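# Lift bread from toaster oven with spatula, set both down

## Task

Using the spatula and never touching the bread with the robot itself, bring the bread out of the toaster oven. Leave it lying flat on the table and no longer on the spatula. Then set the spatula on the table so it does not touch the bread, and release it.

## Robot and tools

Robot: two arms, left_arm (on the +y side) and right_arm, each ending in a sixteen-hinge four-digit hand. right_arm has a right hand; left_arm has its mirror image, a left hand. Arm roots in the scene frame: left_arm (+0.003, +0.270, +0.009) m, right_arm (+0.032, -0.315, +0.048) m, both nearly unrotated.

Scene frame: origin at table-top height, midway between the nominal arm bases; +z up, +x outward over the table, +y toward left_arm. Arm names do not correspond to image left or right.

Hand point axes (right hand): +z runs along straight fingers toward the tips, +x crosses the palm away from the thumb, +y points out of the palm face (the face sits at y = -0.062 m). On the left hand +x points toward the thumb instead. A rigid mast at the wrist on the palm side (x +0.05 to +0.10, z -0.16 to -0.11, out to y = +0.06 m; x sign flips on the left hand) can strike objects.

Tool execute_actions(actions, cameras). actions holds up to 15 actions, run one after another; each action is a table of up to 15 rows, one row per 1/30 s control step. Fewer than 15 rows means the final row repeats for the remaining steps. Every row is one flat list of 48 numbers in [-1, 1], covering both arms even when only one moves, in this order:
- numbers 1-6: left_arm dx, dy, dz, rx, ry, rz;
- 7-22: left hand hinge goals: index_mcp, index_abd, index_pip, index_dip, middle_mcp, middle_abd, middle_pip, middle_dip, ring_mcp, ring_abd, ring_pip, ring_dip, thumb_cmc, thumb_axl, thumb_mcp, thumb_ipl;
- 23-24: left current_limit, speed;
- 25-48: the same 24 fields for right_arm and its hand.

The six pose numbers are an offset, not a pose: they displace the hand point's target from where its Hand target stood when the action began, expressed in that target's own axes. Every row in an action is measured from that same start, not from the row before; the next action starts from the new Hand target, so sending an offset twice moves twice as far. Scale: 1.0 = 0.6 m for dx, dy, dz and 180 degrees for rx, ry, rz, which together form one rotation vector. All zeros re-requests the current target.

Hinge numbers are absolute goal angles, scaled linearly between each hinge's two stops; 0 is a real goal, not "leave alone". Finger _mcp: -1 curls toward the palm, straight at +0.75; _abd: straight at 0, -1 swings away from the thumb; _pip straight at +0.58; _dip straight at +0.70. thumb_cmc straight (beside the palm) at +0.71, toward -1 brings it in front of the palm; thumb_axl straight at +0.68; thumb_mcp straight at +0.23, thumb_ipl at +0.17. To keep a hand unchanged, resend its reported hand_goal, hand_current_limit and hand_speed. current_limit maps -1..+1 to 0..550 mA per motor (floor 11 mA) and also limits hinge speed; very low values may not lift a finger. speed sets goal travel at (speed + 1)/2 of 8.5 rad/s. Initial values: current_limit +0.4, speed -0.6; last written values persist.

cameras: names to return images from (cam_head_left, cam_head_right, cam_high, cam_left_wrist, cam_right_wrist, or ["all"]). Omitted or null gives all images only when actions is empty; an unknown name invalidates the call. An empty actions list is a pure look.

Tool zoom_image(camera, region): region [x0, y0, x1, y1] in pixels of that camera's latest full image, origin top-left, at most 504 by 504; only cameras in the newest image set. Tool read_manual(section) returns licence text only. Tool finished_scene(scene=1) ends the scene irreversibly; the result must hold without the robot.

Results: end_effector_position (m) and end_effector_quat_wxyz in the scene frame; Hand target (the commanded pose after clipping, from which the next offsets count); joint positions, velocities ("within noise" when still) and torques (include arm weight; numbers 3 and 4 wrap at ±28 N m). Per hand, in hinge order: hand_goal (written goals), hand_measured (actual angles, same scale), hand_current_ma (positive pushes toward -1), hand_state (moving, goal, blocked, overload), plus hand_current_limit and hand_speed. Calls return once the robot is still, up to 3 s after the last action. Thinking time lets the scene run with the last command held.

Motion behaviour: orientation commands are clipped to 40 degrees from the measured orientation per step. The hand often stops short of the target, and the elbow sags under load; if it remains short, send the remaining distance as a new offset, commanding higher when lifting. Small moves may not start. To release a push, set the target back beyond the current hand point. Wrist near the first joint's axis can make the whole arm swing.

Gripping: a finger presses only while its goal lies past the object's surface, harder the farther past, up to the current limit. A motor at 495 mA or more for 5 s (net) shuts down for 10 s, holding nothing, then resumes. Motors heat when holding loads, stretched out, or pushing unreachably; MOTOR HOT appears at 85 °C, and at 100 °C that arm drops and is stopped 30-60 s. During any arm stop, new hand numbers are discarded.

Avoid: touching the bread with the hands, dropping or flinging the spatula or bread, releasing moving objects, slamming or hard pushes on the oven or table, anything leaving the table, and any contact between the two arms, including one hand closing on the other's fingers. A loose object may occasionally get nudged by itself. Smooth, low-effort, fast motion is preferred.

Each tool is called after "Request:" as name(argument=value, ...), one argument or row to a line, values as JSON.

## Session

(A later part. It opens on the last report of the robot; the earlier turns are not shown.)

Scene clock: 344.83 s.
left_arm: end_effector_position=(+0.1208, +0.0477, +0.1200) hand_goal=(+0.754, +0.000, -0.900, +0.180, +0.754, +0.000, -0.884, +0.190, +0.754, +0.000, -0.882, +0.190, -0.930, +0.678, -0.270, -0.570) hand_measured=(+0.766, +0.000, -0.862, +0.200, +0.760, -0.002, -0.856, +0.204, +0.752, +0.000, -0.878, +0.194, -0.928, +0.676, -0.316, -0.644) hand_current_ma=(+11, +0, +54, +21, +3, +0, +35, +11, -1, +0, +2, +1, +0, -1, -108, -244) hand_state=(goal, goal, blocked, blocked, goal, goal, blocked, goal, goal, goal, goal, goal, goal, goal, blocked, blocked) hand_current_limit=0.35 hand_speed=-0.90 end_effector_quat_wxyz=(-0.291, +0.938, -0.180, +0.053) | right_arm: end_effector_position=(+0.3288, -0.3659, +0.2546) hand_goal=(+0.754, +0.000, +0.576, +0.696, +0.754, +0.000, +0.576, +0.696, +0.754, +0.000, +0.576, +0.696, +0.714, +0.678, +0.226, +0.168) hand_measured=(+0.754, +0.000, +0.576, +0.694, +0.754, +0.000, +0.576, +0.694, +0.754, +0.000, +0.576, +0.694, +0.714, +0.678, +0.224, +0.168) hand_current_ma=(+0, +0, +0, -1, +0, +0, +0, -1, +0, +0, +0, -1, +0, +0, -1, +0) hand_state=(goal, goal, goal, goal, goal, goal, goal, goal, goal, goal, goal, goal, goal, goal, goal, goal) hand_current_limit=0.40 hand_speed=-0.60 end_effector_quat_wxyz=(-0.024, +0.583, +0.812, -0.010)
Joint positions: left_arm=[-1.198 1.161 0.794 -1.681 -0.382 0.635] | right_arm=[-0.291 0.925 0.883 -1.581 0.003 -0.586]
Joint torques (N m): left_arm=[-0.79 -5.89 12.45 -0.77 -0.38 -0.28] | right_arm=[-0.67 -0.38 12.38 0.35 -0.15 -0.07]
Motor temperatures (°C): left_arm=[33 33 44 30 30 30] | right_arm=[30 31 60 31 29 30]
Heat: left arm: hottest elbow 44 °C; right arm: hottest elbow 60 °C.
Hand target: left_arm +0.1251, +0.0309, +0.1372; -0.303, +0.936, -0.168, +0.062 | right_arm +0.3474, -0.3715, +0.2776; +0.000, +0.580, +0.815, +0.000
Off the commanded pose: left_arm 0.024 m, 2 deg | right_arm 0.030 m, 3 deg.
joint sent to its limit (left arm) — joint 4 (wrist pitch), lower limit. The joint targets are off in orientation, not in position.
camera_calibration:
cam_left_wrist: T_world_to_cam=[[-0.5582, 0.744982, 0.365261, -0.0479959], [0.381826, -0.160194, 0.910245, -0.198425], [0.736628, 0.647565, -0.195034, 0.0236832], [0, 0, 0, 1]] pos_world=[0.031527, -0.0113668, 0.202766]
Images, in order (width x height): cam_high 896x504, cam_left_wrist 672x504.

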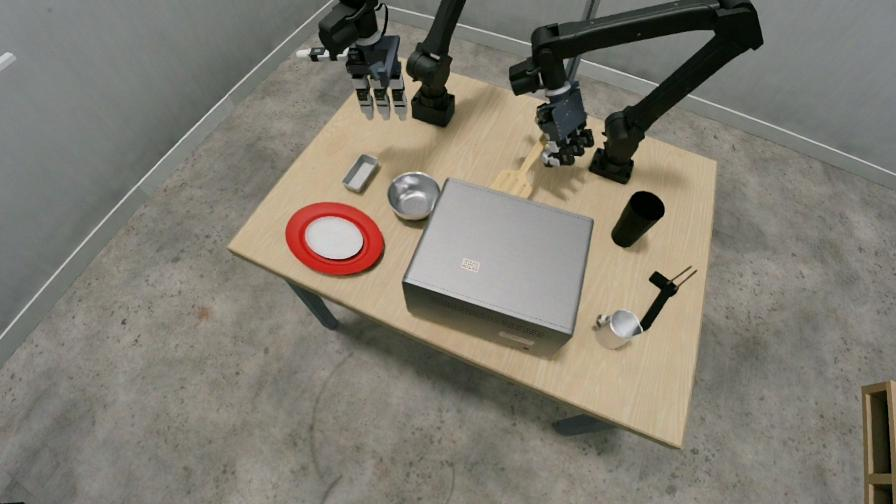

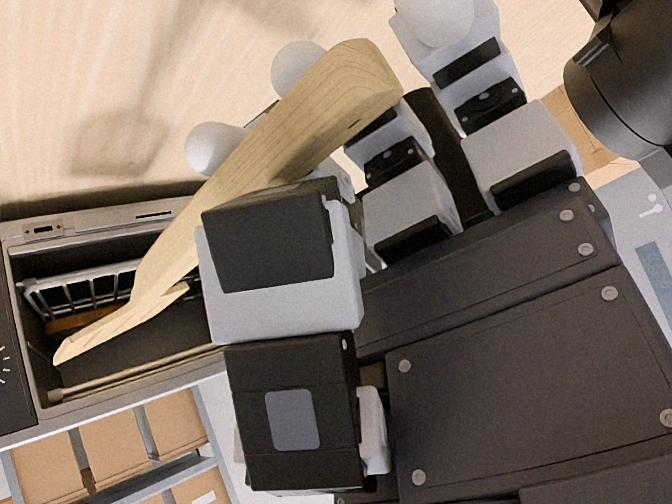

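Request:
execute_actions(
  actions=[
    [[-0.0028,0.0106,0.0129,0.0167,-0.0045,-0.0026,0.753,0,-0.9,0.18,0.753,0,-0.885,0.19,0.753,0,-0.883,0.19,-0.93,0.678,-0.27,-0.57,0.35,-0.9,0,0,0,0,0,0,0.754,0,0.576,0.696,0.754,0,0.576,0.696,0.754,0,0.576,0.696,0.714,0.678,0.226,0.168,0.4,-0.6],[-0.0057,0.0211,0.0258,0.0333,-0.0089,-0.0053,0.753,0,-0.9,0.18,0.753,0,-0.885,0.19,0.753,0,-0.883,0.19,-0.93,0.678,-0.27,-0.57,0.35,-0.9,0,0,0,0,0,0,0.754,0,0.576,0.696,0.754,0,0.576,0.696,0.754,0,0.576,0.696,0.714,0.678,0.226,0.168,0.4,-0.6],[-0.0085,0.0317,0.0387,0.05,-0.0134,-0.0079,0.753,0,-0.9,0.18,0.753,0,-0.885,0.19,0.753,0,-0.883,0.19,-0.93,0.678,-0.27,-0.57,0.35,-0.9,0,0,0,0,0,0,0.754,0,0.576,0.696,0.754,0,0.576,0.696,0.754,0,0.576,0.696,0.714,0.678,0.226,0.168,0.4,-0.6]],
  ],
  cameras=["cam_left_wrist","cam_high"],
)

Request:
zoom_image(
  camera="cam_left_wrist",
  region=[0, 180, 300, 400],
)

Scene clock: 348.33 s.
left_arm: end_effector_position=(+0.1180, +0.0438, +0.0955) hand_goal=(+0.754, +0.000, -0.900, +0.180, +0.754, +0.000, -0.884, +0.190, +0.754, +0.000, -0.882, +0.190, -0.930, +0.678, -0.270, -0.570) hand_measured=(+0.766, +0.000, -0.862, +0.200, +0.760, -0.002, -0.856, +0.204, +0.752, +0.000, -0.878, +0.194, -0.928, +0.676, -0.316, -0.644) hand_current_ma=(+11, +0, +54, +21, +3, +0, +35, +11, -1, +0, +2, +1, +0, -1, -108, -244) hand_state=(goal, goal, blocked, blocked, goal, goal, blocked, goal, goal, goal, goal, goal, goal, goal, blocked, blocked) hand_current_limit=0.35 hand_speed=-0.90 end_effector_quat_wxyz=(-0.338, +0.925, -0.164, +0.058) | right_arm: end_effector_position=(+0.3288, -0.3659, +0.2546) hand_goal=(+0.754, +0.000, +0.576, +0.696, +0.754, +0.000, +0.576, +0.696, +0.754, +0.000, +0.576, +0.696, +0.714, +0.678, +0.226, +0.168) hand_measured=(+0.754, +0.000, +0.576, +0.694, +0.754, +0.000, +0.576, +0.694, +0.754, +0.000, +0.576, +0.694, +0.714, +0.678, +0.224, +0.168) hand_current_ma=(+0, +0, +0, -1, +0, +0, +0, -1, +0, +0, +0, -1, +0, +0, -1, +0) hand_state=(goal, goal, goal, goal, goal, goal, goal, goal, goal, goal, goal, goal, goal, goal, goal, goal) hand_current_limit=0.40 hand_speed=-0.60 end_effector_quat_wxyz=(-0.024, +0.583, +0.812, -0.010)
Joint positions: left_arm=[-1.256 1.277 0.794 -1.683 -0.393 0.519] | right_arm=[-0.291 0.925 0.883 -1.581 0.003 -0.586]
Joint torques (N m): left_arm=[-0.73 -7.24 10.32 -0.92 -0.34 -0.27] | right_arm=[-0.85 -0.21 12.37 0.34 -0.16 -0.1]
Motor temperatures (°C): left_arm=[33 33 44 30 30 30] | right_arm=[30 31 60 31 29 30]
Heat: left arm: hottest elbow 44 °C; right arm: hottest elbow 60 °C.
Hand target: left_arm +0.1201, +0.0309, +0.1072; -0.378, +0.913, -0.145, +0.059 | right_arm +0.3474, -0.3715, +0.2776; +0.000, +0.580, +0.815, +0.000
Off the commanded pose: left_arm 0.017 m, 5 deg | right_arm 0.030 m, 3 deg.
joint sent to its limit (left arm) — joint 4 (wrist pitch), lower limit. The joint targets are off in orientation, not in position.
camera_calibration:
cam_left_wrist: T_world_to_cam=[[-0.59324, 0.693314, 0.409123, -0.0354266], [0.353371, -0.232362, 0.906166, -0.16883], [0.723322, 0.682146, -0.107151, 0.0151806], [0, 0, 0, 1]] pos_world=[0.0276628, -0.0250234, 0.169109]
Images, in order (width x height): cam_high 896x504, cam_left_wrist 672x504.

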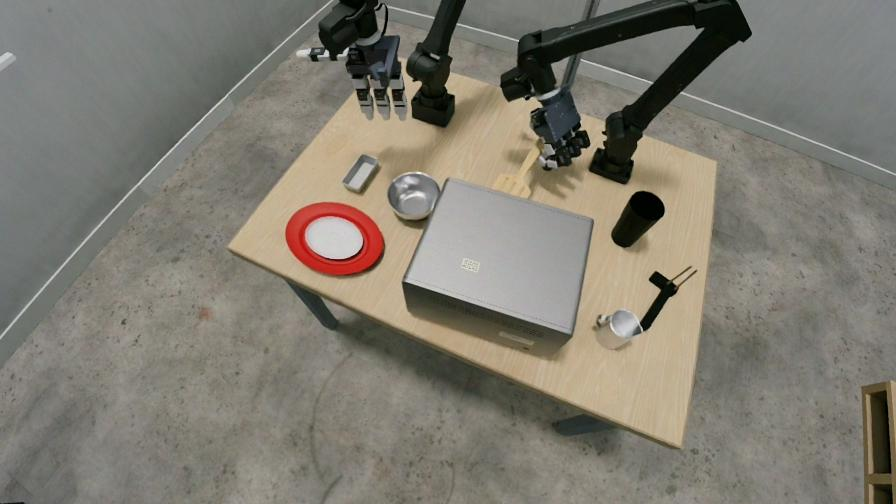

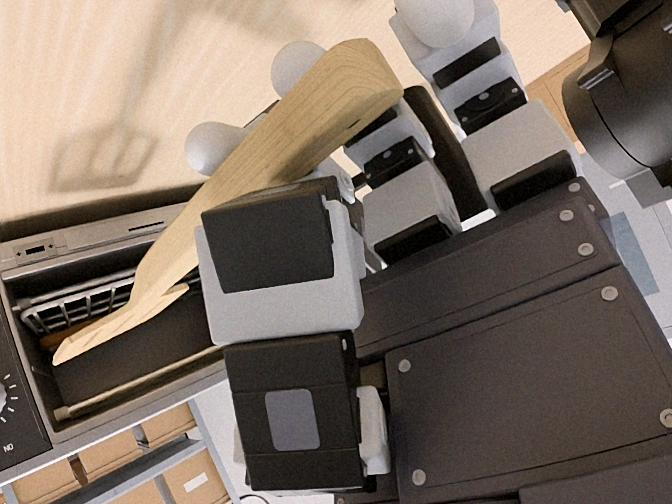

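Scaled by 1.680 from the camera's 672x504 image, which has a finer 960x720 frame.

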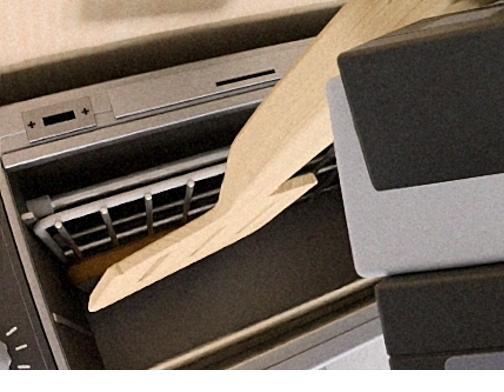

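Request:
execute_actions(
  actions=[
    [[0.0147,-0.0049,0.0167,0,0,0,0.753,0,-0.9,0.18,0.753,0,-0.885,0.19,0.753,0,-0.883,0.19,-0.93,0.678,-0.27,-0.57,0.35,-0.9,0,0,0,0,0,0,0.754,0,0.576,0.696,0.754,0,0.576,0.696,0.754,0,0.576,0.696,0.714,0.678,0.226,0.168,0.4,-0.6],[0.0295,-0.0098,0.0334,0,0,0,0.753,0,-0.9,0.18,0.753,0,-0.885,0.19,0.753,0,-0.883,0.19,-0.93,0.678,-0.27,-0.57,0.35,-0.9,0,0,0,0,0,0,0.754,0,0.576,0.696,0.754,0,0.576,0.696,0.754,0,0.576,0.696,0.714,0.678,0.226,0.168,0.4,-0.6],[0.0442,-0.0146,0.0501,0,0,0,0.753,0,-0.9,0.18,0.753,0,-0.885,0.19,0.753,0,-0.883,0.19,-0.93,0.678,-0.27,-0.57,0.35,-0.9,0,0,0,0,0,0,0.754,0,0.576,0.696,0.754,0,0.576,0.696,0.754,0,0.576,0.696,0.714,0.678,0.226,0.168,0.4,-0.6],[0.059,-0.0195,0.0669,0,0,0,0.753,0,-0.9,0.18,0.753,0,-0.885,0.19,0.753,0,-0.883,0.19,-0.93,0.678,-0.27,-0.57,0.35,-0.9,0,0,0,0,0,0,0.754,0,0.576,0.696,0.754,0,0.576,0.696,0.754,0,0.576,0.696,0.714,0.678,0.226,0.168,0.4,-0.6]],
  ],
  cameras=["cam_left_wrist","cam_high"],
)

Request:
zoom_image(
  camera="cam_left_wrist",
  region=[0, 180, 300, 400],
)

Scene clock: 350.37 s.
left_arm: end_effector_position=(+0.1561, +0.0665, +0.0809) hand_goal=(+0.754, +0.000, -0.900, +0.180, +0.754, +0.000, -0.884, +0.190, +0.754, +0.000, -0.882, +0.190, -0.930, +0.678, -0.270, -0.570) hand_measured=(+0.766, +0.000, -0.862, +0.200, +0.760, -0.002, -0.856, +0.204, +0.752, +0.000, -0.878, +0.194, -0.928, +0.676, -0.316, -0.644) hand_current_ma=(+10, +0, +54, +21, +4, +0, +35, +11, -1, +0, +2, +1, +0, -1, -108, -244) hand_state=(goal, goal, blocked, blocked, goal, goal, blocked, goal, goal, goal, goal, goal, goal, goal, blocked, blocked) hand_current_limit=0.35 hand_speed=-0.90 end_effector_quat_wxyz=(-0.389, +0.907, -0.149, +0.053) | right_arm: end_effector_position=(+0.3288, -0.3659, +0.2546) hand_goal=(+0.754, +0.000, +0.576, +0.696, +0.754, +0.000, +0.576, +0.696, +0.754, +0.000, +0.576, +0.696, +0.714, +0.678, +0.226, +0.168) hand_measured=(+0.754, +0.000, +0.576, +0.694, +0.754, +0.000, +0.576, +0.694, +0.754, +0.000, +0.576, +0.694, +0.714, +0.678, +0.224, +0.168) hand_current_ma=(+0, +0, +0, -1, +0, +0, +0, -1, +0, +0, +0, -1, +0, +0, -1, +0) hand_state=(goal, goal, goal, goal, goal, goal, goal, goal, goal, goal, goal, goal, goal, goal, goal, goal) hand_current_limit=0.40 hand_speed=-0.60 end_effector_quat_wxyz=(-0.024, +0.583, +0.812, -0.010)
Joint positions: left_arm=[-1.133 1.355 0.794 -1.678 -0.492 0.566] | right_arm=[-0.291 0.925 0.883 -1.581 0.003 -0.586]
Joint torques (N m): left_arm=[1.32 -7.41 9.68 -0.36 -0.44 -0.05] | right_arm=[-0.91 0.09 12.29 0.2 -0.15 -0.15]
Motor temperatures (°C): left_arm=[33 33 44 30 30 30] | right_arm=[30 31 60 31 29 30]
Heat: left arm: hottest elbow 44 °C; right arm: hottest elbow 60 °C.
Hand target: left_arm +0.1650, +0.0548, +0.0870; -0.378, +0.913, -0.145, +0.059 | right_arm +0.3474, -0.3715, +0.2776; +0.000, +0.580, +0.815, +0.000
Off the commanded pose: left_arm 0.016 m, 2 deg | right_arm 0.030 m, 3 deg.
camera_calibration:
cam_left_wrist: T_world_to_cam=[[-0.621182, 0.628177, 0.468536, -0.0187336], [0.345025, -0.317589, 0.88323, -0.154835], [0.703627, 0.710303, -0.0194563, -0.0352535], [0, 0, 0, 1]] pos_world=[0.0665903, -0.0123652, 0.144847]
Images, in order (width x height): cam_high 896x504, cam_left_wrist 672x504.

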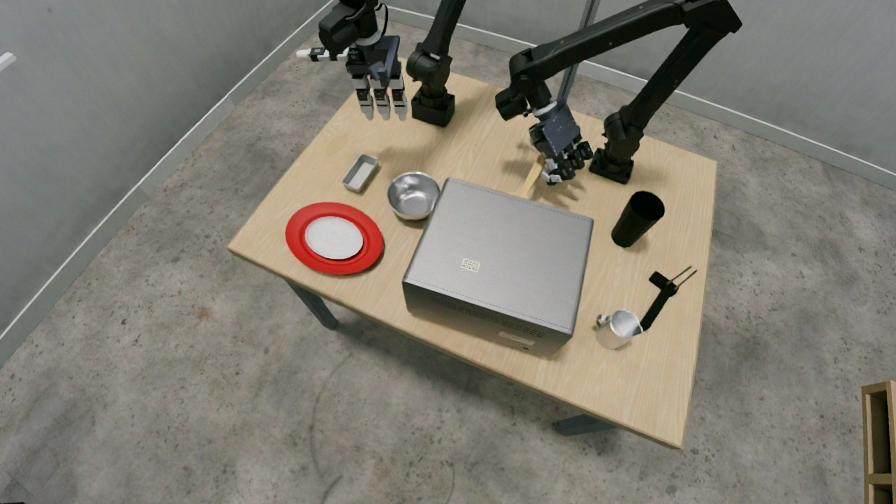

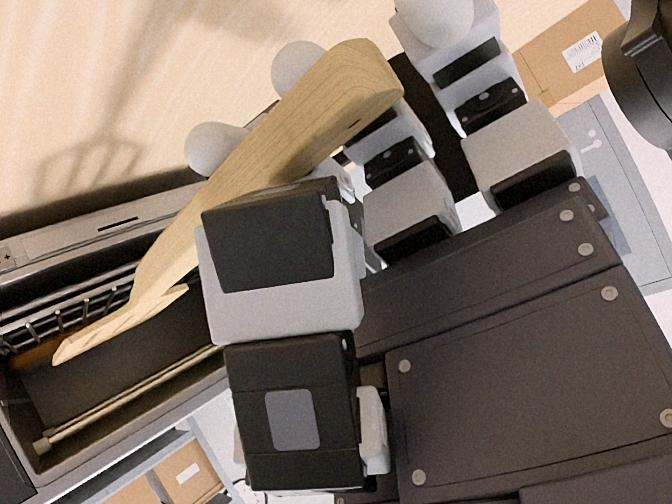

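Scaled by 1.680 from the camera's 672x504 image, which has a finer 960x720 frame.

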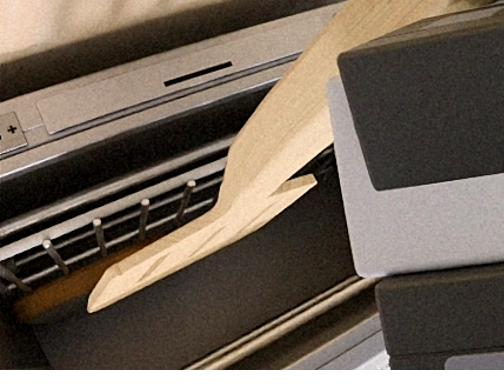

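Request:
execute_actions(
  actions=[
    [[0.0124,-0.0016,0.0016,0,-0.0054,0.0054,0.753,0,-0.9,0.18,0.753,0,-0.885,0.19,0.753,0,-0.883,0.19,-0.93,0.678,-0.27,-0.57,0.35,-0.9,0,0,0,0,0,0,0.754,0,0.576,0.696,0.754,0,0.576,0.696,0.754,0,0.576,0.696,0.714,0.678,0.226,0.168,0.4,-0.6],[0.0249,-0.0032,0.0033,0,-0.0107,0.0109,0.753,0,-0.9,0.18,0.753,0,-0.885,0.19,0.753,0,-0.883,0.19,-0.93,0.678,-0.27,-0.57,0.35,-0.9,0,0,0,0,0,0,0.754,0,0.576,0.696,0.754,0,0.576,0.696,0.754,0,0.576,0.696,0.714,0.678,0.226,0.168,0.4,-0.6],[0.0373,-0.0048,0.0049,0,-0.0161,0.0163,0.753,0,-0.9,0.18,0.753,0,-0.885,0.19,0.753,0,-0.883,0.19,-0.93,0.678,-0.27,-0.57,0.35,-0.9,0,0,0,0,0,0,0.754,0,0.576,0.696,0.754,0,0.576,0.696,0.754,0,0.576,0.696,0.714,0.678,0.226,0.168,0.4,-0.6],[0.0497,-0.0064,0.0065,0,-0.0215,0.0217,0.753,0,-0.9,0.18,0.753,0,-0.885,0.19,0.753,0,-0.883,0.19,-0.93,0.678,-0.27,-0.57,0.35,-0.9,0,0,0,0,0,0,0.754,0,0.576,0.696,0.754,0,0.576,0.696,0.754,0,0.576,0.696,0.714,0.678,0.226,0.168,0.4,-0.6]],
  ],
  cameras=["cam_left_wrist","cam_head_right"],
)

Request:
zoom_image(
  camera="cam_left_wrist",
  region=[0, 180, 300, 400],
)

Request:
zoom_image(
  camera="cam_head_right",
  region=[320, 140, 500, 280],
)

Scene clock: 352.33 s.
left_arm: end_effector_position=(+0.1832, +0.0660, +0.0789) hand_goal=(+0.754, +0.000, -0.900, +0.180, +0.754, +0.000, -0.884, +0.190, +0.754, +0.000, -0.882, +0.190, -0.930, +0.678, -0.270, -0.570) hand_measured=(+0.766, +0.000, -0.862, +0.200, +0.760, -0.002, -0.854, +0.204, +0.752, +0.000, -0.878, +0.194, -0.928, +0.676, -0.316, -0.644) hand_current_ma=(+9, +0, +54, +21, +4, +0, +35, +11, -1, +0, +2, +1, +0, -1, -108, -244) hand_state=(goal, goal, blocked, blocked, goal, goal, blocked, goal, goal, goal, goal, goal, goal, goal, blocked, blocked) hand_current_limit=0.35 hand_speed=-0.90 end_effector_quat_wxyz=(-0.398, +0.902, -0.168, +0.008) | right_arm: end_effector_position=(+0.3288, -0.3659, +0.2546) hand_goal=(+0.754, +0.000, +0.576, +0.696, +0.754, +0.000, +0.576, +0.696, +0.754, +0.000, +0.576, +0.696, +0.714, +0.678, +0.226, +0.168) hand_measured=(+0.754, +0.000, +0.576, +0.694, +0.754, +0.000, +0.576, +0.694, +0.754, +0.000, +0.576, +0.694, +0.714, +0.678, +0.224, +0.168) hand_current_ma=(+0, +0, +0, -1, +0, +0, +0, -1, +0, +0, +0, -1, +0, +0, -1, +0) hand_state=(goal, goal, goal, goal, goal, goal, goal, goal, goal, goal, goal, goal, goal, goal, goal, goal) hand_current_limit=0.40 hand_speed=-0.60 end_effector_quat_wxyz=(-0.024, +0.583, +0.812, -0.010)
Joint positions: left_arm=[-1.012 1.426 0.861 -1.673 -0.515 0.721] | right_arm=[-0.291 0.925 0.883 -1.581 0.003 -0.586]
Joint torques (N m): left_arm=[1.32 -8.23 10.86 -0.5 -0.27 -0.07] | right_arm=[-1.03 -0.09 12.37 0.44 -0.16 -0.1]
Motor temperatures (°C): left_arm=[33 33 44 30 30 30] | right_arm=[30 31 60 31 29 30]
Heat: left arm: hottest elbow 44 °C; right arm: hottest elbow 60 °C.
Hand target: left_arm +0.1951, +0.0508, +0.0870; -0.384, +0.909, -0.163, +0.016 | right_arm +0.3474, -0.3715, +0.2776; +0.000, +0.580, +0.815, +0.000
Off the commanded pose: left_arm 0.021 m, 2 deg | right_arm 0.030 m, 3 deg.
camera_calibration:
cam_left_wrist: T_world_to_cam=[[-0.574333, 0.609998, 0.545933, -0.0141124], [0.424701, -0.348095, 0.835739, -0.171457], [0.699836, 0.711851, -0.059144, -0.0503334], [0, 0, 0, 1]] pos_world=[0.0999379, -0.0152451, 0.148021]
Images, in order (width x height): cam_head_right 896x504, cam_left_wrist 672x504.

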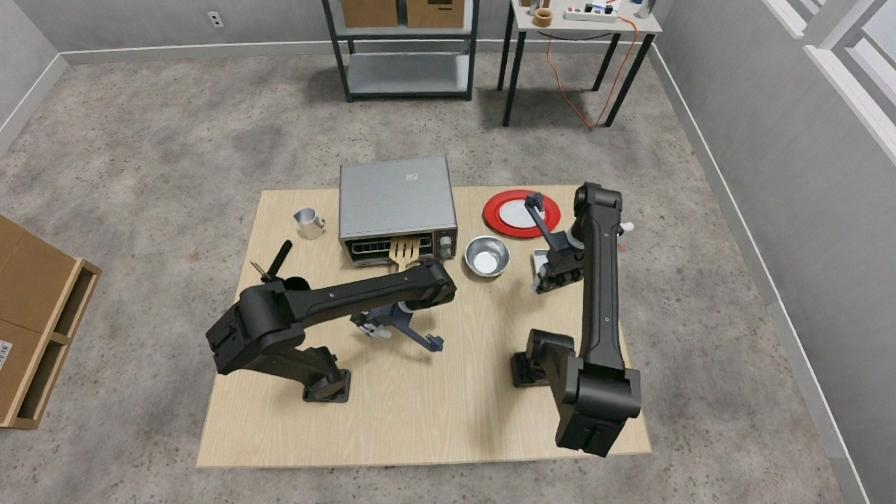

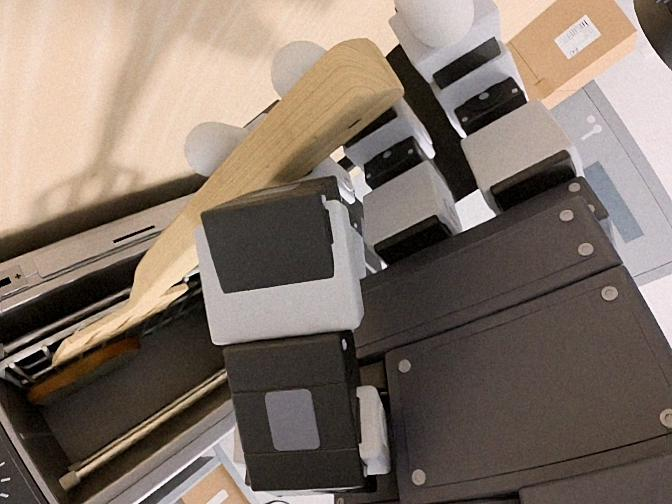

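Scaled by 1.680 from the camera's 672x504 image, which has a finer 960x720 frame.

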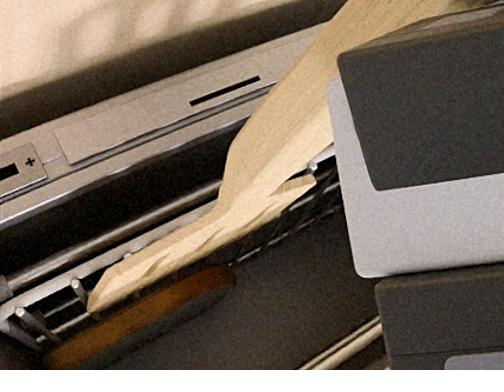

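Scaled by 2.800.

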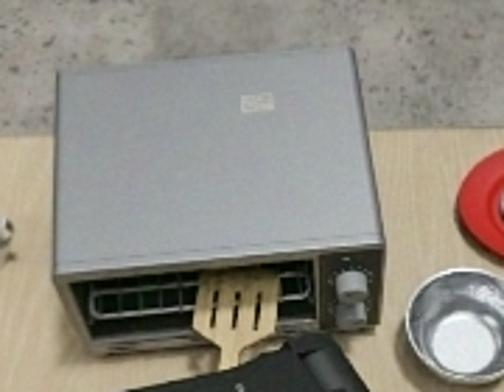

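Request:
execute_actions(
  actions=[
    [[0.0201,-0.0075,-0.0023,0,0,0,0.753,0,-0.9,0.18,0.753,0,-0.885,0.19,0.753,0,-0.883,0.19,-0.93,0.678,-0.27,-0.57,0.35,-0.9,0,0,0,0,0,0,0.754,0,0.576,0.696,0.754,0,0.576,0.696,0.754,0,0.576,0.696,0.714,0.678,0.226,0.168,0.4,-0.6],[0.0402,-0.015,-0.0047,0,0,0,0.753,0,-0.9,0.18,0.753,0,-0.885,0.19,0.753,0,-0.883,0.19,-0.93,0.678,-0.27,-0.57,0.35,-0.9,0,0,0,0,0,0,0.754,0,0.576,0.696,0.754,0,0.576,0.696,0.754,0,0.576,0.696,0.714,0.678,0.226,0.168,0.4,-0.6],[0.0604,-0.0226,-0.007,0,0,0,0.753,0,-0.9,0.18,0.753,0,-0.885,0.19,0.753,0,-0.883,0.19,-0.93,0.678,-0.27,-0.57,0.35,-0.9,0,0,0,0,0,0,0.754,0,0.576,0.696,0.754,0,0.576,0.696,0.754,0,0.576,0.696,0.714,0.678,0.226,0.168,0.4,-0.6],[0.0805,-0.0301,-0.0093,0,0,0,0.753,0,-0.9,0.18,0.753,0,-0.885,0.19,0.753,0,-0.883,0.19,-0.93,0.678,-0.27,-0.57,0.35,-0.9,0,0,0,0,0,0,0.754,0,0.576,0.696,0.754,0,0.576,0.696,0.754,0,0.576,0.696,0.714,0.678,0.226,0.168,0.4,-0.6]],
  ],
  cameras=["cam_left_wrist","cam_head_right"],
)

Request:
zoom_image(
  camera="cam_left_wrist",
  region=[0, 180, 300, 400],
)

Request:
zoom_image(
  camera="cam_head_right",
  region=[320, 140, 500, 280],
)

Scene clock: 354.73 s.
left_arm: end_effector_position=(+0.2314, +0.0574, +0.0907) hand_goal=(+0.754, +0.000, -0.900, +0.180, +0.754, +0.000, -0.884, +0.190, +0.754, +0.000, -0.882, +0.190, -0.930, +0.678, -0.270, -0.570) hand_measured=(+0.766, +0.000, -0.862, +0.200, +0.760, -0.002, -0.854, +0.204, +0.752, +0.000, -0.878, +0.194, -0.928, +0.676, -0.316, -0.644) hand_current_ma=(+9, +0, +54, +21, +4, +0, +35, +11, -1, +0, +2, +1, +0, -1, -108, -244) hand_state=(goal, goal, blocked, blocked, goal, goal, blocked, goal, goal, goal, goal, goal, goal, goal, blocked, blocked) hand_current_limit=0.35 hand_speed=-0.90 end_effector_quat_wxyz=(-0.396, +0.903, -0.168, +0.006) | right_arm: end_effector_position=(+0.3288, -0.3659, +0.2546) hand_goal=(+0.754, +0.000, +0.576, +0.696, +0.754, +0.000, +0.576, +0.696, +0.754, +0.000, +0.576, +0.696, +0.714, +0.678, +0.226, +0.168) hand_measured=(+0.754, +0.000, +0.576, +0.694, +0.754, +0.000, +0.576, +0.694, +0.754, +0.000, +0.576, +0.694, +0.714, +0.678, +0.224, +0.168) hand_current_ma=(+0, +0, +0, -1, +0, +0, +0, -1, +0, +0, +0, -1, +0, +0, -1, +0) hand_state=(goal, goal, goal, goal, goal, goal, goal, goal, goal, goal, goal, goal, goal, goal, goal, goal) hand_current_limit=0.40 hand_speed=-0.60 end_effector_quat_wxyz=(-0.024, +0.583, +0.812, -0.010)
Joint positions: left_arm=[-0.901 1.482 0.965 -1.668 -0.575 0.827] | right_arm=[-0.291 0.925 0.883 -1.581 0.003 -0.586]
Joint torques (N m): left_arm=[1.14 -9.47 11.15 -0.34 -0.37 -0.06] | right_arm=[-0.73 -0.21 12.44 0.36 -0.17 -0.1]
Motor temperatures (°C): left_arm=[33 33 44 30 30 30] | right_arm=[30 31 60 31 29 30]
Heat: left arm: hottest elbow 44 °C; right arm: hottest elbow 60 °C.
Hand target: left_arm +0.2452, +0.0439, +0.0989; -0.384, +0.909, -0.163, +0.016 | right_arm +0.3474, -0.3715, +0.2776; +0.000, +0.580, +0.815, +0.000
Off the commanded pose: left_arm 0.021 m, 2 deg | right_arm 0.030 m, 3 deg.
camera_calibration:
cam_left_wrist: T_world_to_cam=[[-0.572931, 0.609841, 0.547581, 0.011975], [0.430035, -0.345081, 0.83426, -0.206059], [0.697725, 0.713452, -0.0645453, -0.0763379], [0, 0, 0, 1]] pos_world=[0.148736, -0.0239463, 0.160422]
Images, in order (width x height): cam_head_right 896x504, cam_left_wrist 672x504.

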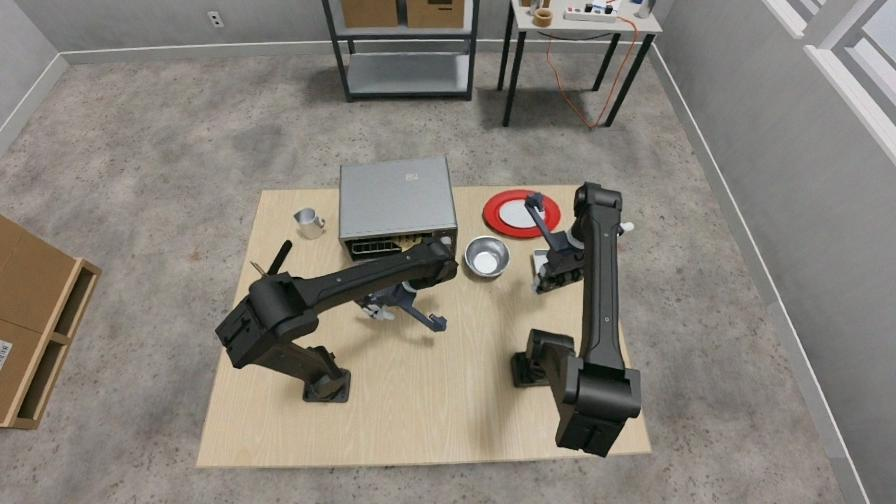

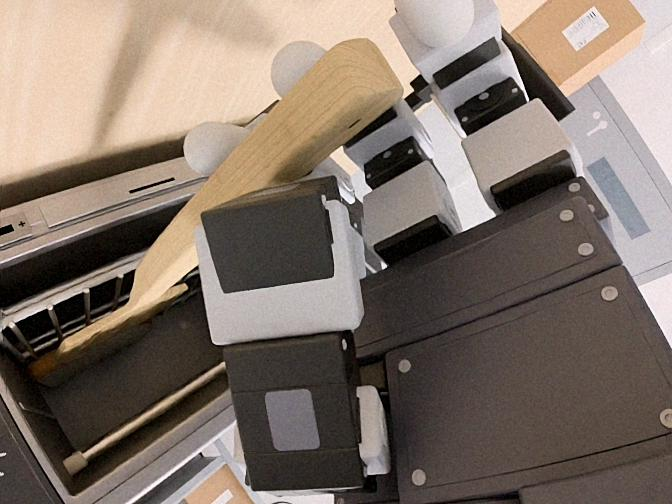

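Scaled by 1.680 from the camera's 672x504 image, which has a finer 960x720 frame.

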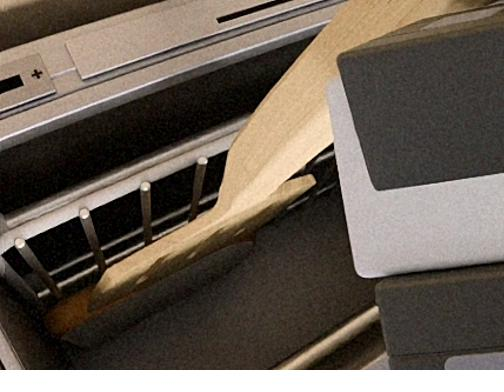

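Scaled by 2.800.

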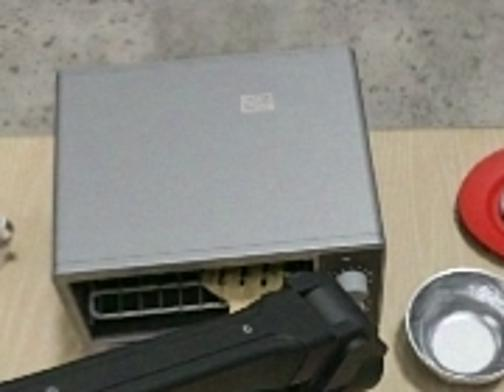

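Request:
execute_actions(
  actions=[
    [[0.0201,-0.003,0.0062,0,0,0,0.753,0,-0.9,0.18,0.753,0,-0.885,0.19,0.753,0,-0.883,0.19,-0.93,0.678,-0.27,-0.57,0.35,-0.9,0,0,0,0,0,0,0.754,0,0.576,0.696,0.754,0,0.576,0.696,0.754,0,0.576,0.696,0.714,0.678,0.226,0.168,0.4,-0.6],[0.0402,-0.006,0.0124,0,0,0,0.753,0,-0.9,0.18,0.753,0,-0.885,0.19,0.753,0,-0.883,0.19,-0.93,0.678,-0.27,-0.57,0.35,-0.9,0,0,0,0,0,0,0.754,0,0.576,0.696,0.754,0,0.576,0.696,0.754,0,0.576,0.696,0.714,0.678,0.226,0.168,0.4,-0.6],[0.0604,-0.009,0.0185,0,0,0,0.753,0,-0.9,0.18,0.753,0,-0.885,0.19,0.753,0,-0.883,0.19,-0.93,0.678,-0.27,-0.57,0.35,-0.9,0,0,0,0,0,0,0.754,0,0.576,0.696,0.754,0,0.576,0.696,0.754,0,0.576,0.696,0.714,0.678,0.226,0.168,0.4,-0.6],[0.0805,-0.012,0.0247,0,0,0,0.753,0,-0.9,0.18,0.753,0,-0.885,0.19,0.753,0,-0.883,0.19,-0.93,0.678,-0.27,-0.57,0.35,-0.9,0,0,0,0,0,0,0.754,0,0.576,0.696,0.754,0,0.576,0.696,0.754,0,0.576,0.696,0.714,0.678,0.226,0.168,0.4,-0.6]],
  ],
  cameras=["cam_left_wrist","cam_head_left"],
)

Request:
zoom_image(
  camera="cam_left_wrist",
  region=[0, 200, 300, 420],
)

Request:
zoom_image(
  camera="cam_head_left",
  region=[320, 140, 500, 280],
)

Scene clock: 356.07 s.
left_arm: end_effector_position=(+0.2807, +0.0568, +0.0807) hand_goal=(+0.754, +0.000, -0.900, +0.180, +0.754, +0.000, -0.884, +0.190, +0.754, +0.000, -0.882, +0.190, -0.930, +0.678, -0.270, -0.570) hand_measured=(+0.766, +0.000, -0.862, +0.196, +0.764, -0.002, -0.842, +0.212, +0.752, +0.000, -0.878, +0.194, -0.928, +0.674, -0.316, -0.636) hand_current_ma=(+9, +0, +54, +15, +7, +0, +62, +22, -1, +0, +2, +1, +0, -3, -108, -206) hand_state=(goal, goal, blocked, goal, goal, goal, blocked, blocked, goal, goal, goal, goal, goal, goal, blocked, blocked) hand_current_limit=0.35 hand_speed=-0.90 end_effector_quat_wxyz=(-0.396, +0.904, -0.163, +0.005) | right_arm: end_effector_position=(+0.3288, -0.3659, +0.2546) hand_goal=(+0.754, +0.000, +0.576, +0.696, +0.754, +0.000, +0.576, +0.696, +0.754, +0.000, +0.576, +0.696, +0.714, +0.678, +0.226, +0.168) hand_measured=(+0.754, +0.000, +0.576, +0.694, +0.754, +0.000, +0.576, +0.694, +0.754, +0.000, +0.576, +0.694, +0.714, +0.678, +0.224, +0.168) hand_current_ma=(+0, +0, +0, -1, +0, +0, +0, -1, +0, +0, +0, -1, +0, +0, -1, +0) hand_state=(goal, goal, goal, goal, goal, goal, goal, goal, goal, goal, goal, goal, goal, goal, goal, goal) hand_current_limit=0.40 hand_speed=-0.60 end_effector_quat_wxyz=(-0.024, +0.583, +0.812, -0.010)
Joint positions: left_arm=[-0.797 1.563 1.035 -1.6 -0.628 0.921] | right_arm=[-0.291 0.925 0.883 -1.581 0.003 -0.586]
Joint torques (N m): left_arm=[1.03 -10.87 11.23 -0.12 -0.4 0.06] | right_arm=[-1.2 -0.56 12.37 0.35 -0.11 -0.1]
Motor temperatures (°C): left_arm=[33 33 44 30 30 30] | right_arm=[30 31 60 31 29 30]
Heat: left arm: hottest elbow 44 °C; right arm: hottest elbow 60 °C.
Hand target: left_arm +0.2952, +0.0440, +0.0888; -0.384, +0.909, -0.163, +0.015 | right_arm +0.3474, -0.3715, +0.2776; +0.000, +0.580, +0.815, +0.000
Off the commanded pose: left_arm 0.021 m, 2 deg | right_arm 0.030 m, 3 deg.
camera_calibration:
cam_left_wrist: T_world_to_cam=[[-0.580424, 0.605119, 0.544921, 0.0486606], [0.430978, -0.339498, 0.836061, -0.219861], [0.690916, 0.72012, -0.0637404, -0.109483], [0, 0, 0, 1]] pos_world=[0.198643, -0.0252469, 0.150323]
Images, in order (width x height): cam_head_left 896x504, cam_left_wrist 672x504.

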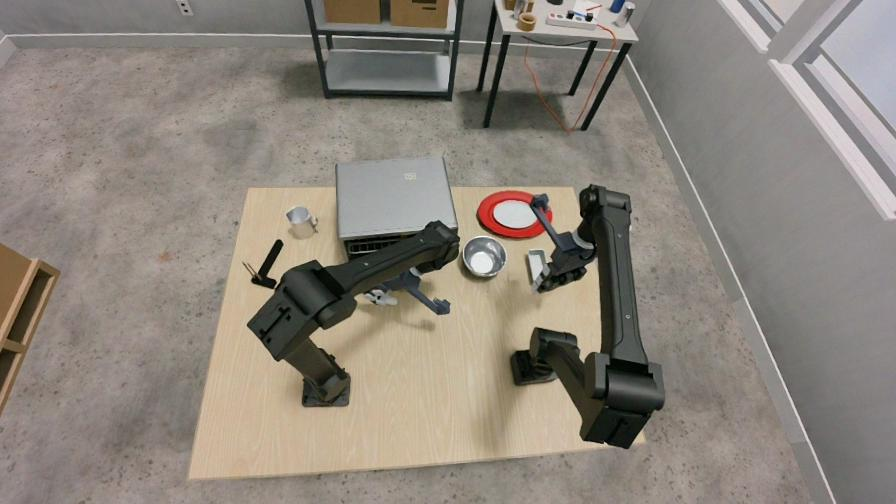

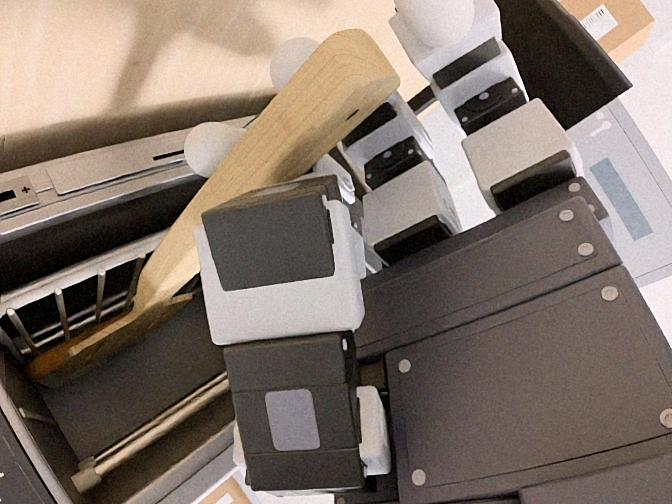

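Scaled by 1.680 from the camera's 672x504 image, which has a finer 960x720 frame.

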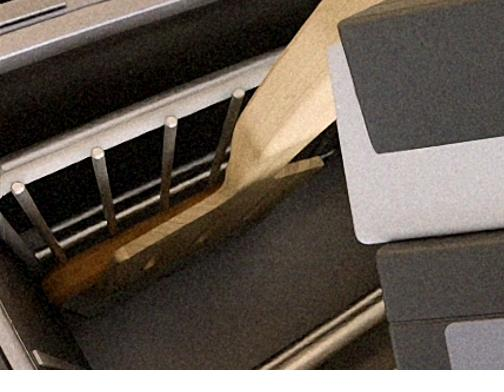

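Scaled by 2.800.

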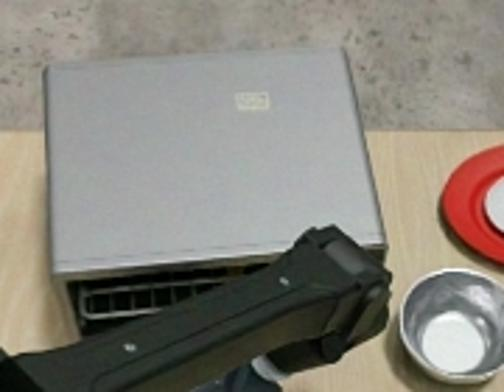

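Request:
zoom_image(
  camera="cam_left_wrist",
  region=[0, 280, 220, 420],
)

Scaled by 2.291 from the camera's 672x504 image, which has a finer 960x720 frame.

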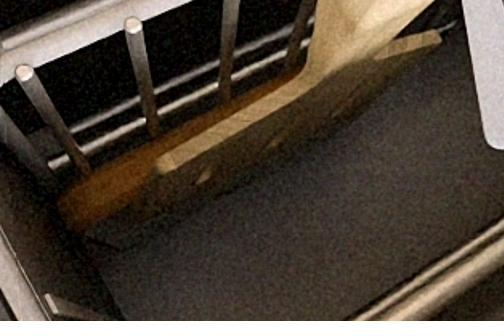

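Request:
execute_actions(
  actions=[
    [[-0.0304,0.005,0.0,0,0,0,0.753,0,-0.9,0.18,0.753,0,-0.885,0.19,0.753,0,-0.883,0.19,-0.93,0.678,-0.27,-0.57,0.35,-0.9,0,0,0,0,0,0,0.754,0,0.576,0.696,0.754,0,0.576,0.696,0.754,0,0.576,0.696,0.714,0.678,0.226,0.168,0.4,-0.6],[-0.0608,0.01,0.0,0,0,0,0.753,0,-0.9,0.18,0.753,0,-0.885,0.19,0.753,0,-0.883,0.19,-0.93,0.678,-0.27,-0.57,0.35,-0.9,0,0,0,0,0,0,0.754,0,0.576,0.696,0.754,0,0.576,0.696,0.754,0,0.576,0.696,0.714,0.678,0.226,0.168,0.4,-0.6]],
  ],
  cameras=["cam_left_wrist"],
)

Request:
zoom_image(
  camera="cam_left_wrist",
  region=[0, 240, 220, 420],
)

Scene clock: 357.97 s.
left_arm: end_effector_position=(+0.2614, +0.0546, +0.0794) hand_goal=(+0.754, +0.000, -0.900, +0.180, +0.754, +0.000, -0.884, +0.190, +0.754, +0.000, -0.882, +0.190, -0.930, +0.678, -0.270, -0.570) hand_measured=(+0.766, +0.002, -0.866, +0.196, +0.768, -0.002, -0.838, +0.212, +0.752, +0.000, -0.878, +0.194, -0.930, +0.672, -0.316, -0.634) hand_current_ma=(+9, +0, +46, +15, +11, +0, +74, +23, -1, +0, +2, +1, +0, -3, -108, -197) hand_state=(goal, goal, blocked, goal, goal, goal, blocked, blocked, goal, goal, goal, goal, goal, goal, blocked, blocked) hand_current_limit=0.35 hand_speed=-0.90 end_effector_quat_wxyz=(-0.389, +0.906, -0.165, +0.005) | right_arm: end_effector_position=(+0.3288, -0.3659, +0.2546) hand_goal=(+0.754, +0.000, +0.576, +0.696, +0.754, +0.000, +0.576, +0.696, +0.754, +0.000, +0.576, +0.696, +0.714, +0.678, +0.226, +0.168) hand_measured=(+0.754, +0.000, +0.576, +0.694, +0.754, +0.000, +0.576, +0.694, +0.754, +0.000, +0.576, +0.694, +0.714, +0.678, +0.224, +0.168) hand_current_ma=(+0, +0, +0, -1, +0, +0, +0, -1, +0, +0, +0, -1, +0, +0, -1, +0) hand_state=(goal, goal, goal, goal, goal, goal, goal, goal, goal, goal, goal, goal, goal, goal, goal, goal) hand_current_limit=0.40 hand_speed=-0.60 end_effector_quat_wxyz=(-0.024, +0.583, +0.812, -0.010)
Joint positions: left_arm=[-0.834 1.533 0.998 -1.6 -0.599 0.895] | right_arm=[-0.291 0.925 0.883 -1.581 0.003 -0.586]
Joint torques (N m): left_arm=[-0.79 -12.98 7.16 -0.87 -0.31 -0.23] | right_arm=[-0.67 -0.56 12.36 0.32 -0.15 -0.08]
Motor temperatures (°C): left_arm=[33 33 44 30 30 30] | right_arm=[30 31 60 31 29 30]
Heat: left arm: hottest elbow 44 °C; right arm: hottest elbow 60 °C.
Hand target: left_arm +0.2589, +0.0513, +0.0881; -0.384, +0.909, -0.163, +0.016 | right_arm +0.3474, -0.3715, +0.2776; +0.000, +0.580, +0.815, +0.000
Off the commanded pose: left_arm 0.010 m, 1 deg | right_arm 0.030 m, 3 deg.
camera_calibration:
cam_left_wrist: T_world_to_cam=[[-0.576331, 0.614908, 0.538267, 0.0383623], [0.433243, -0.328581, 0.839247, -0.212708], [0.692924, 0.716884, -0.0770329, -0.0939144], [0, 0, 0, 1]] pos_world=[0.179339, -0.0261554, 0.150631]
Images, in order (width x height): cam_left_wrist 672x504.

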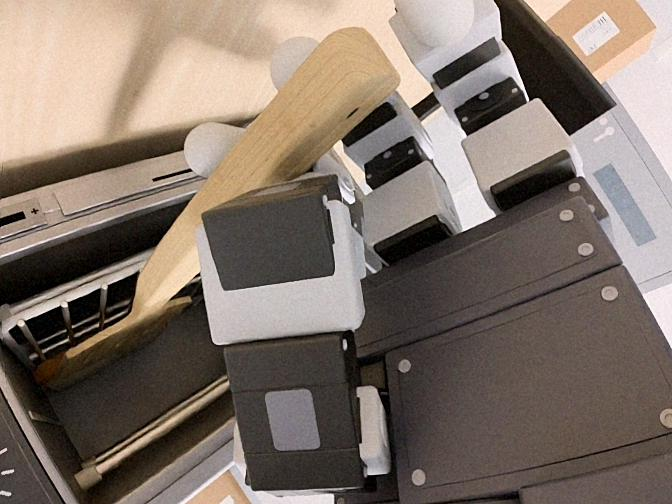

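Scaled by 2.291 from the camera's 672x504 image, which has a finer 960x720 frame.

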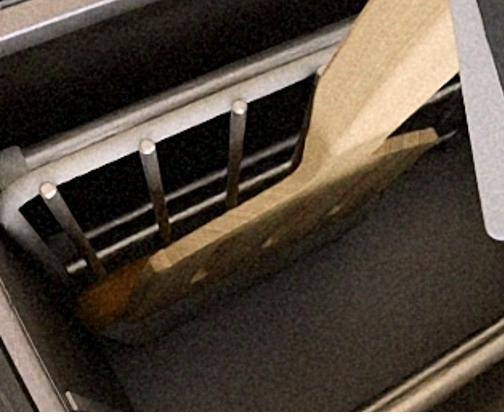

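Request:
execute_actions(
  actions=[
    [[-0.0016,-0.0117,-0.0118,0,0,0,0.753,0,-0.9,0.18,0.753,0,-0.885,0.19,0.753,0,-0.883,0.19,-0.93,0.678,-0.27,-0.57,0.35,-0.9,0,0,0,0,0,0,0.754,0,0.576,0.696,0.754,0,0.576,0.696,0.754,0,0.576,0.696,0.714,0.678,0.226,0.168,0.4,-0.6]],
  ],
  cameras=["cam_left_wrist"],
)

Request:
zoom_image(
  camera="cam_left_wrist",
  region=[0, 240, 220, 420],
)

Scene clock: 359.03 s.
left_arm: end_effector_position=(+0.2576, +0.0586, +0.0849) hand_goal=(+0.754, +0.000, -0.900, +0.180, +0.754, +0.000, -0.884, +0.190, +0.754, +0.000, -0.882, +0.190, -0.930, +0.678, -0.270, -0.570) hand_measured=(+0.766, +0.002, -0.866, +0.198, +0.768, -0.002, -0.838, +0.212, +0.752, +0.000, -0.878, +0.194, -0.930, +0.674, -0.316, -0.634) hand_current_ma=(+9, +0, +46, +17, +11, +0, +74, +23, -1, +0, +2, +1, +0, -3, -108, -197) hand_state=(goal, goal, blocked, goal, goal, goal, blocked, blocked, goal, goal, goal, goal, goal, goal, blocked, blocked) hand_current_limit=0.35 hand_speed=-0.90 end_effector_quat_wxyz=(-0.393, +0.904, -0.167, +0.000) | right_arm: end_effector_position=(+0.3288, -0.3659, +0.2546) hand_goal=(+0.754, +0.000, +0.576, +0.696, +0.754, +0.000, +0.576, +0.696, +0.754, +0.000, +0.576, +0.696, +0.714, +0.678, +0.226, +0.168) hand_measured=(+0.754, +0.000, +0.576, +0.694, +0.754, +0.000, +0.576, +0.694, +0.754, +0.000, +0.576, +0.694, +0.714, +0.678, +0.224, +0.168) hand_current_ma=(+0, +0, +0, -1, +0, +0, +0, -1, +0, +0, +0, -1, +0, +0, -1, +0) hand_state=(goal, goal, goal, goal, goal, goal, goal, goal, goal, goal, goal, goal, goal, goal, goal, goal) hand_current_limit=0.40 hand_speed=-0.60 end_effector_quat_wxyz=(-0.024, +0.583, +0.812, -0.010)
Joint positions: left_arm=[-0.834 1.521 0.998 -1.626 -0.599 0.894] | right_arm=[-0.291 0.925 0.883 -1.581 0.003 -0.586]
Joint velocities: left_arm=[within noise] | right_arm=[-0.024 -0.005 -0.002 -0.012 0.051 0.154]
Joint torques (N m): left_arm=[-0.85 -12.86 8.53 -1.03 -0.32 -0.22] | right_arm=[-0.56 -0.85 12.37 0.39 -0.13 -0.11]
Motor temperatures (°C): left_arm=[33 33 44 30 30 30] | right_arm=[30 31 60 31 29 30]
Heat: left arm: hottest elbow 44 °C; right arm: hottest elbow 60 °C.
Hand target: left_arm +0.2588, +0.0513, +0.0982; -0.384, +0.909, -0.163, +0.015 | right_arm +0.3474, -0.3715, +0.2776; +0.000, +0.580, +0.815, +0.000
Off the commanded pose: left_arm 0.015 m, 2 deg | right_arm 0.030 m, 3 deg.
camera_calibration:
cam_left_wrist: T_world_to_cam=[[-0.571806, 0.609252, 0.549409, 0.0289715], [0.440866, -0.336578, 0.832077, -0.215212], [0.691864, 0.718002, -0.076142, -0.0936439], [0, 0, 0, 1]] pos_world=[0.176234, -0.0228498, 0.156025]
Images, in order (width x height): cam_left_wrist 672x504.

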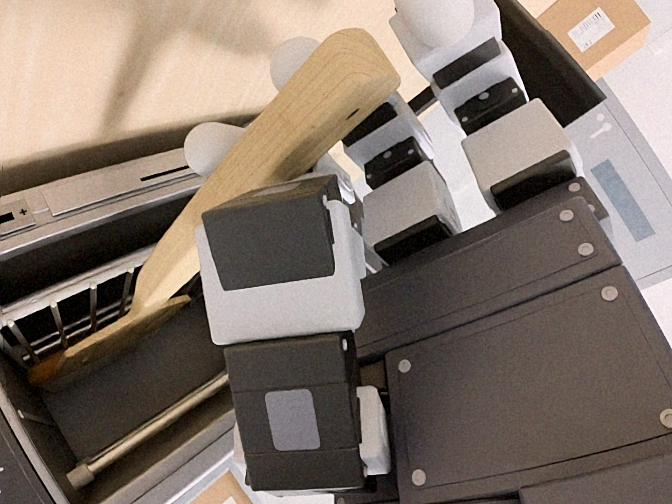

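Scaled by 2.291 from the camera's 672x504 image, which has a finer 960x720 frame.

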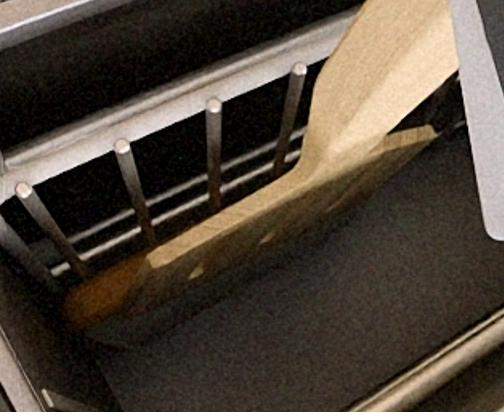

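Request:
zoom_image(
  camera="cam_left_wrist",
  region=[20, 330, 120, 400],
)

Scaled by 5.040 from the camera's 672x504 image, which has a finer 960x720 frame.

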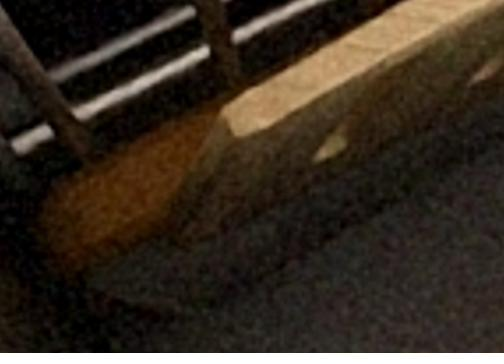

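Request:
execute_actions(
  actions=[
    [[0.0143,-0.0006,0.0058,0,-0.003,0.003,0.753,0,-0.9,0.18,0.753,0,-0.885,0.19,0.753,0,-0.883,0.19,-0.93,0.678,-0.27,-0.57,0.35,-0.9,0,0,0,0,0,0,0.754,0,0.576,0.696,0.754,0,0.576,0.696,0.754,0,0.576,0.696,0.714,0.678,0.226,0.168,0.4,-0.6],[0.0285,-0.0012,0.0115,0,-0.0059,0.0059,0.753,0,-0.9,0.18,0.753,0,-0.885,0.19,0.753,0,-0.883,0.19,-0.93,0.678,-0.27,-0.57,0.35,-0.9,0,0,0,0,0,0,0.754,0,0.576,0.696,0.754,0,0.576,0.696,0.754,0,0.576,0.696,0.714,0.678,0.226,0.168,0.4,-0.6],[0.0428,-0.0019,0.0173,0,-0.0089,0.0089,0.753,0,-0.9,0.18,0.753,0,-0.885,0.19,0.753,0,-0.883,0.19,-0.93,0.678,-0.27,-0.57,0.35,-0.9,0,0,0,0,0,0,0.754,0,0.576,0.696,0.754,0,0.576,0.696,0.754,0,0.576,0.696,0.714,0.678,0.226,0.168,0.4,-0.6],[0.0571,-0.0025,0.0231,0,-0.0118,0.0118,0.753,0,-0.9,0.18,0.753,0,-0.885,0.19,0.753,0,-0.883,0.19,-0.93,0.678,-0.27,-0.57,0.35,-0.9,0,0,0,0,0,0,0.754,0,0.576,0.696,0.754,0,0.576,0.696,0.754,0,0.576,0.696,0.714,0.678,0.226,0.168,0.4,-0.6]],
  ],
  cameras=["cam_left_wrist"],
)

Request:
zoom_image(
  camera="cam_left_wrist",
  region=[10, 290, 180, 410],
)

Scene clock: 361.53 s.
left_arm: end_effector_position=(+0.2797, +0.0619, +0.0790) hand_goal=(+0.754, +0.000, -0.900, +0.180, +0.754, +0.000, -0.884, +0.190, +0.754, +0.000, -0.882, +0.190, -0.930, +0.678, -0.270, -0.570) hand_measured=(+0.760, +0.002, -0.874, +0.190, +0.770, -0.002, -0.832, +0.216, +0.752, +0.000, -0.878, +0.194, -0.932, +0.668, -0.316, -0.634) hand_current_ma=(+4, +0, +29, +7, +16, +0, +87, +28, -1, +0, +2, +1, -1, -9, -108, -192) hand_state=(goal, goal, blocked, goal, goal, goal, blocked, blocked, goal, goal, goal, goal, goal, goal, blocked, blocked) hand_current_limit=0.35 hand_speed=-0.90 end_effector_quat_wxyz=(-0.397, +0.901, -0.173, -0.016) | right_arm: end_effector_position=(+0.3288, -0.3659, +0.2546) hand_goal=(+0.754, +0.000, +0.576, +0.696, +0.754, +0.000, +0.576, +0.696, +0.754, +0.000, +0.576, +0.696, +0.714, +0.678, +0.226, +0.168) hand_measured=(+0.754, +0.000, +0.576, +0.694, +0.754, +0.000, +0.576, +0.694, +0.754, +0.000, +0.576, +0.694, +0.714, +0.678, +0.224, +0.168) hand_current_ma=(+0, +0, +0, -1, +0, +0, +0, -1, +0, +0, +0, -1, +0, +0, -1, +0) hand_state=(goal, goal, goal, goal, goal, goal, goal, goal, goal, goal, goal, goal, goal, goal, goal, goal) hand_current_limit=0.40 hand_speed=-0.60 end_effector_quat_wxyz=(-0.024, +0.583, +0.812, -0.010)
Joint positions: left_arm=[-0.778 1.575 1.043 -1.613 -0.618 0.96] | right_arm=[-0.291 0.925 0.883 -1.581 0.003 -0.586]
Joint torques (N m): left_arm=[1.14 -10.81 10.99 -0.27 -0.38 0.07] | right_arm=[-0.91 -0.91 12.36 0.34 -0.12 -0.11]
Motor temperatures (°C): left_arm=[33 33 44 30 30 30] | right_arm=[30 31 60 31 29 30]
Heat: left arm: hottest elbow 44 °C; right arm: hottest elbow 60 °C.
Hand target: left_arm +0.2939, +0.0512, +0.0861; -0.387, +0.906, -0.172, -0.008 | right_arm +0.3474, -0.3715, +0.2776; +0.000, +0.580, +0.815, +0.000
Off the commanded pose: left_arm 0.019 m, 2 deg | right_arm 0.030 m, 3 deg.
camera_calibration:
cam_left_wrist: T_world_to_cam=[[-0.553748, 0.599449, 0.577947, 0.0360686], [0.468127, -0.349894, 0.811438, -0.224081], [0.688636, 0.719885, -0.0868657, -0.110137], [0, 0, 0, 1]] pos_world=[0.200716, -0.0207401, 0.151415]
Images, in order (width x height): cam_left_wrist 672x504.

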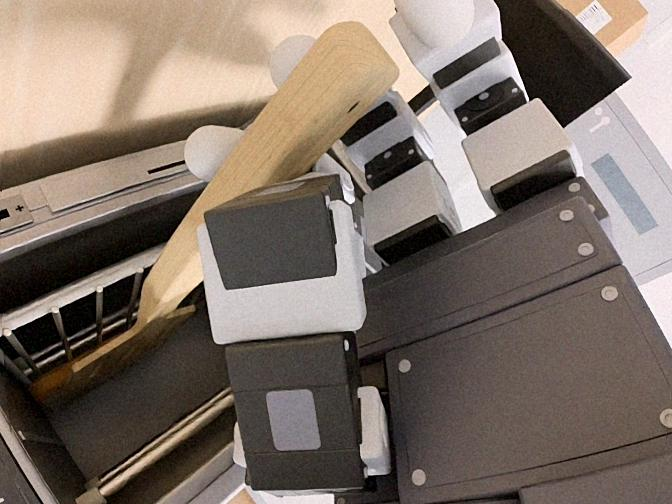

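Scaled by 2.965 from the camera's 672x504 image, which has a finer 960x720 frame.

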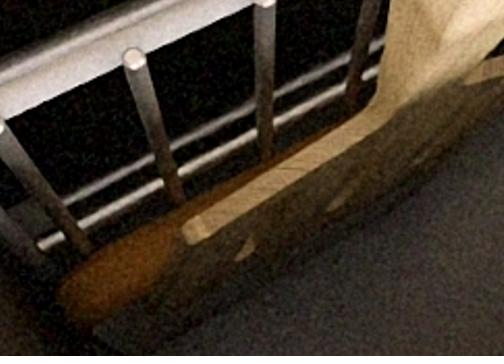

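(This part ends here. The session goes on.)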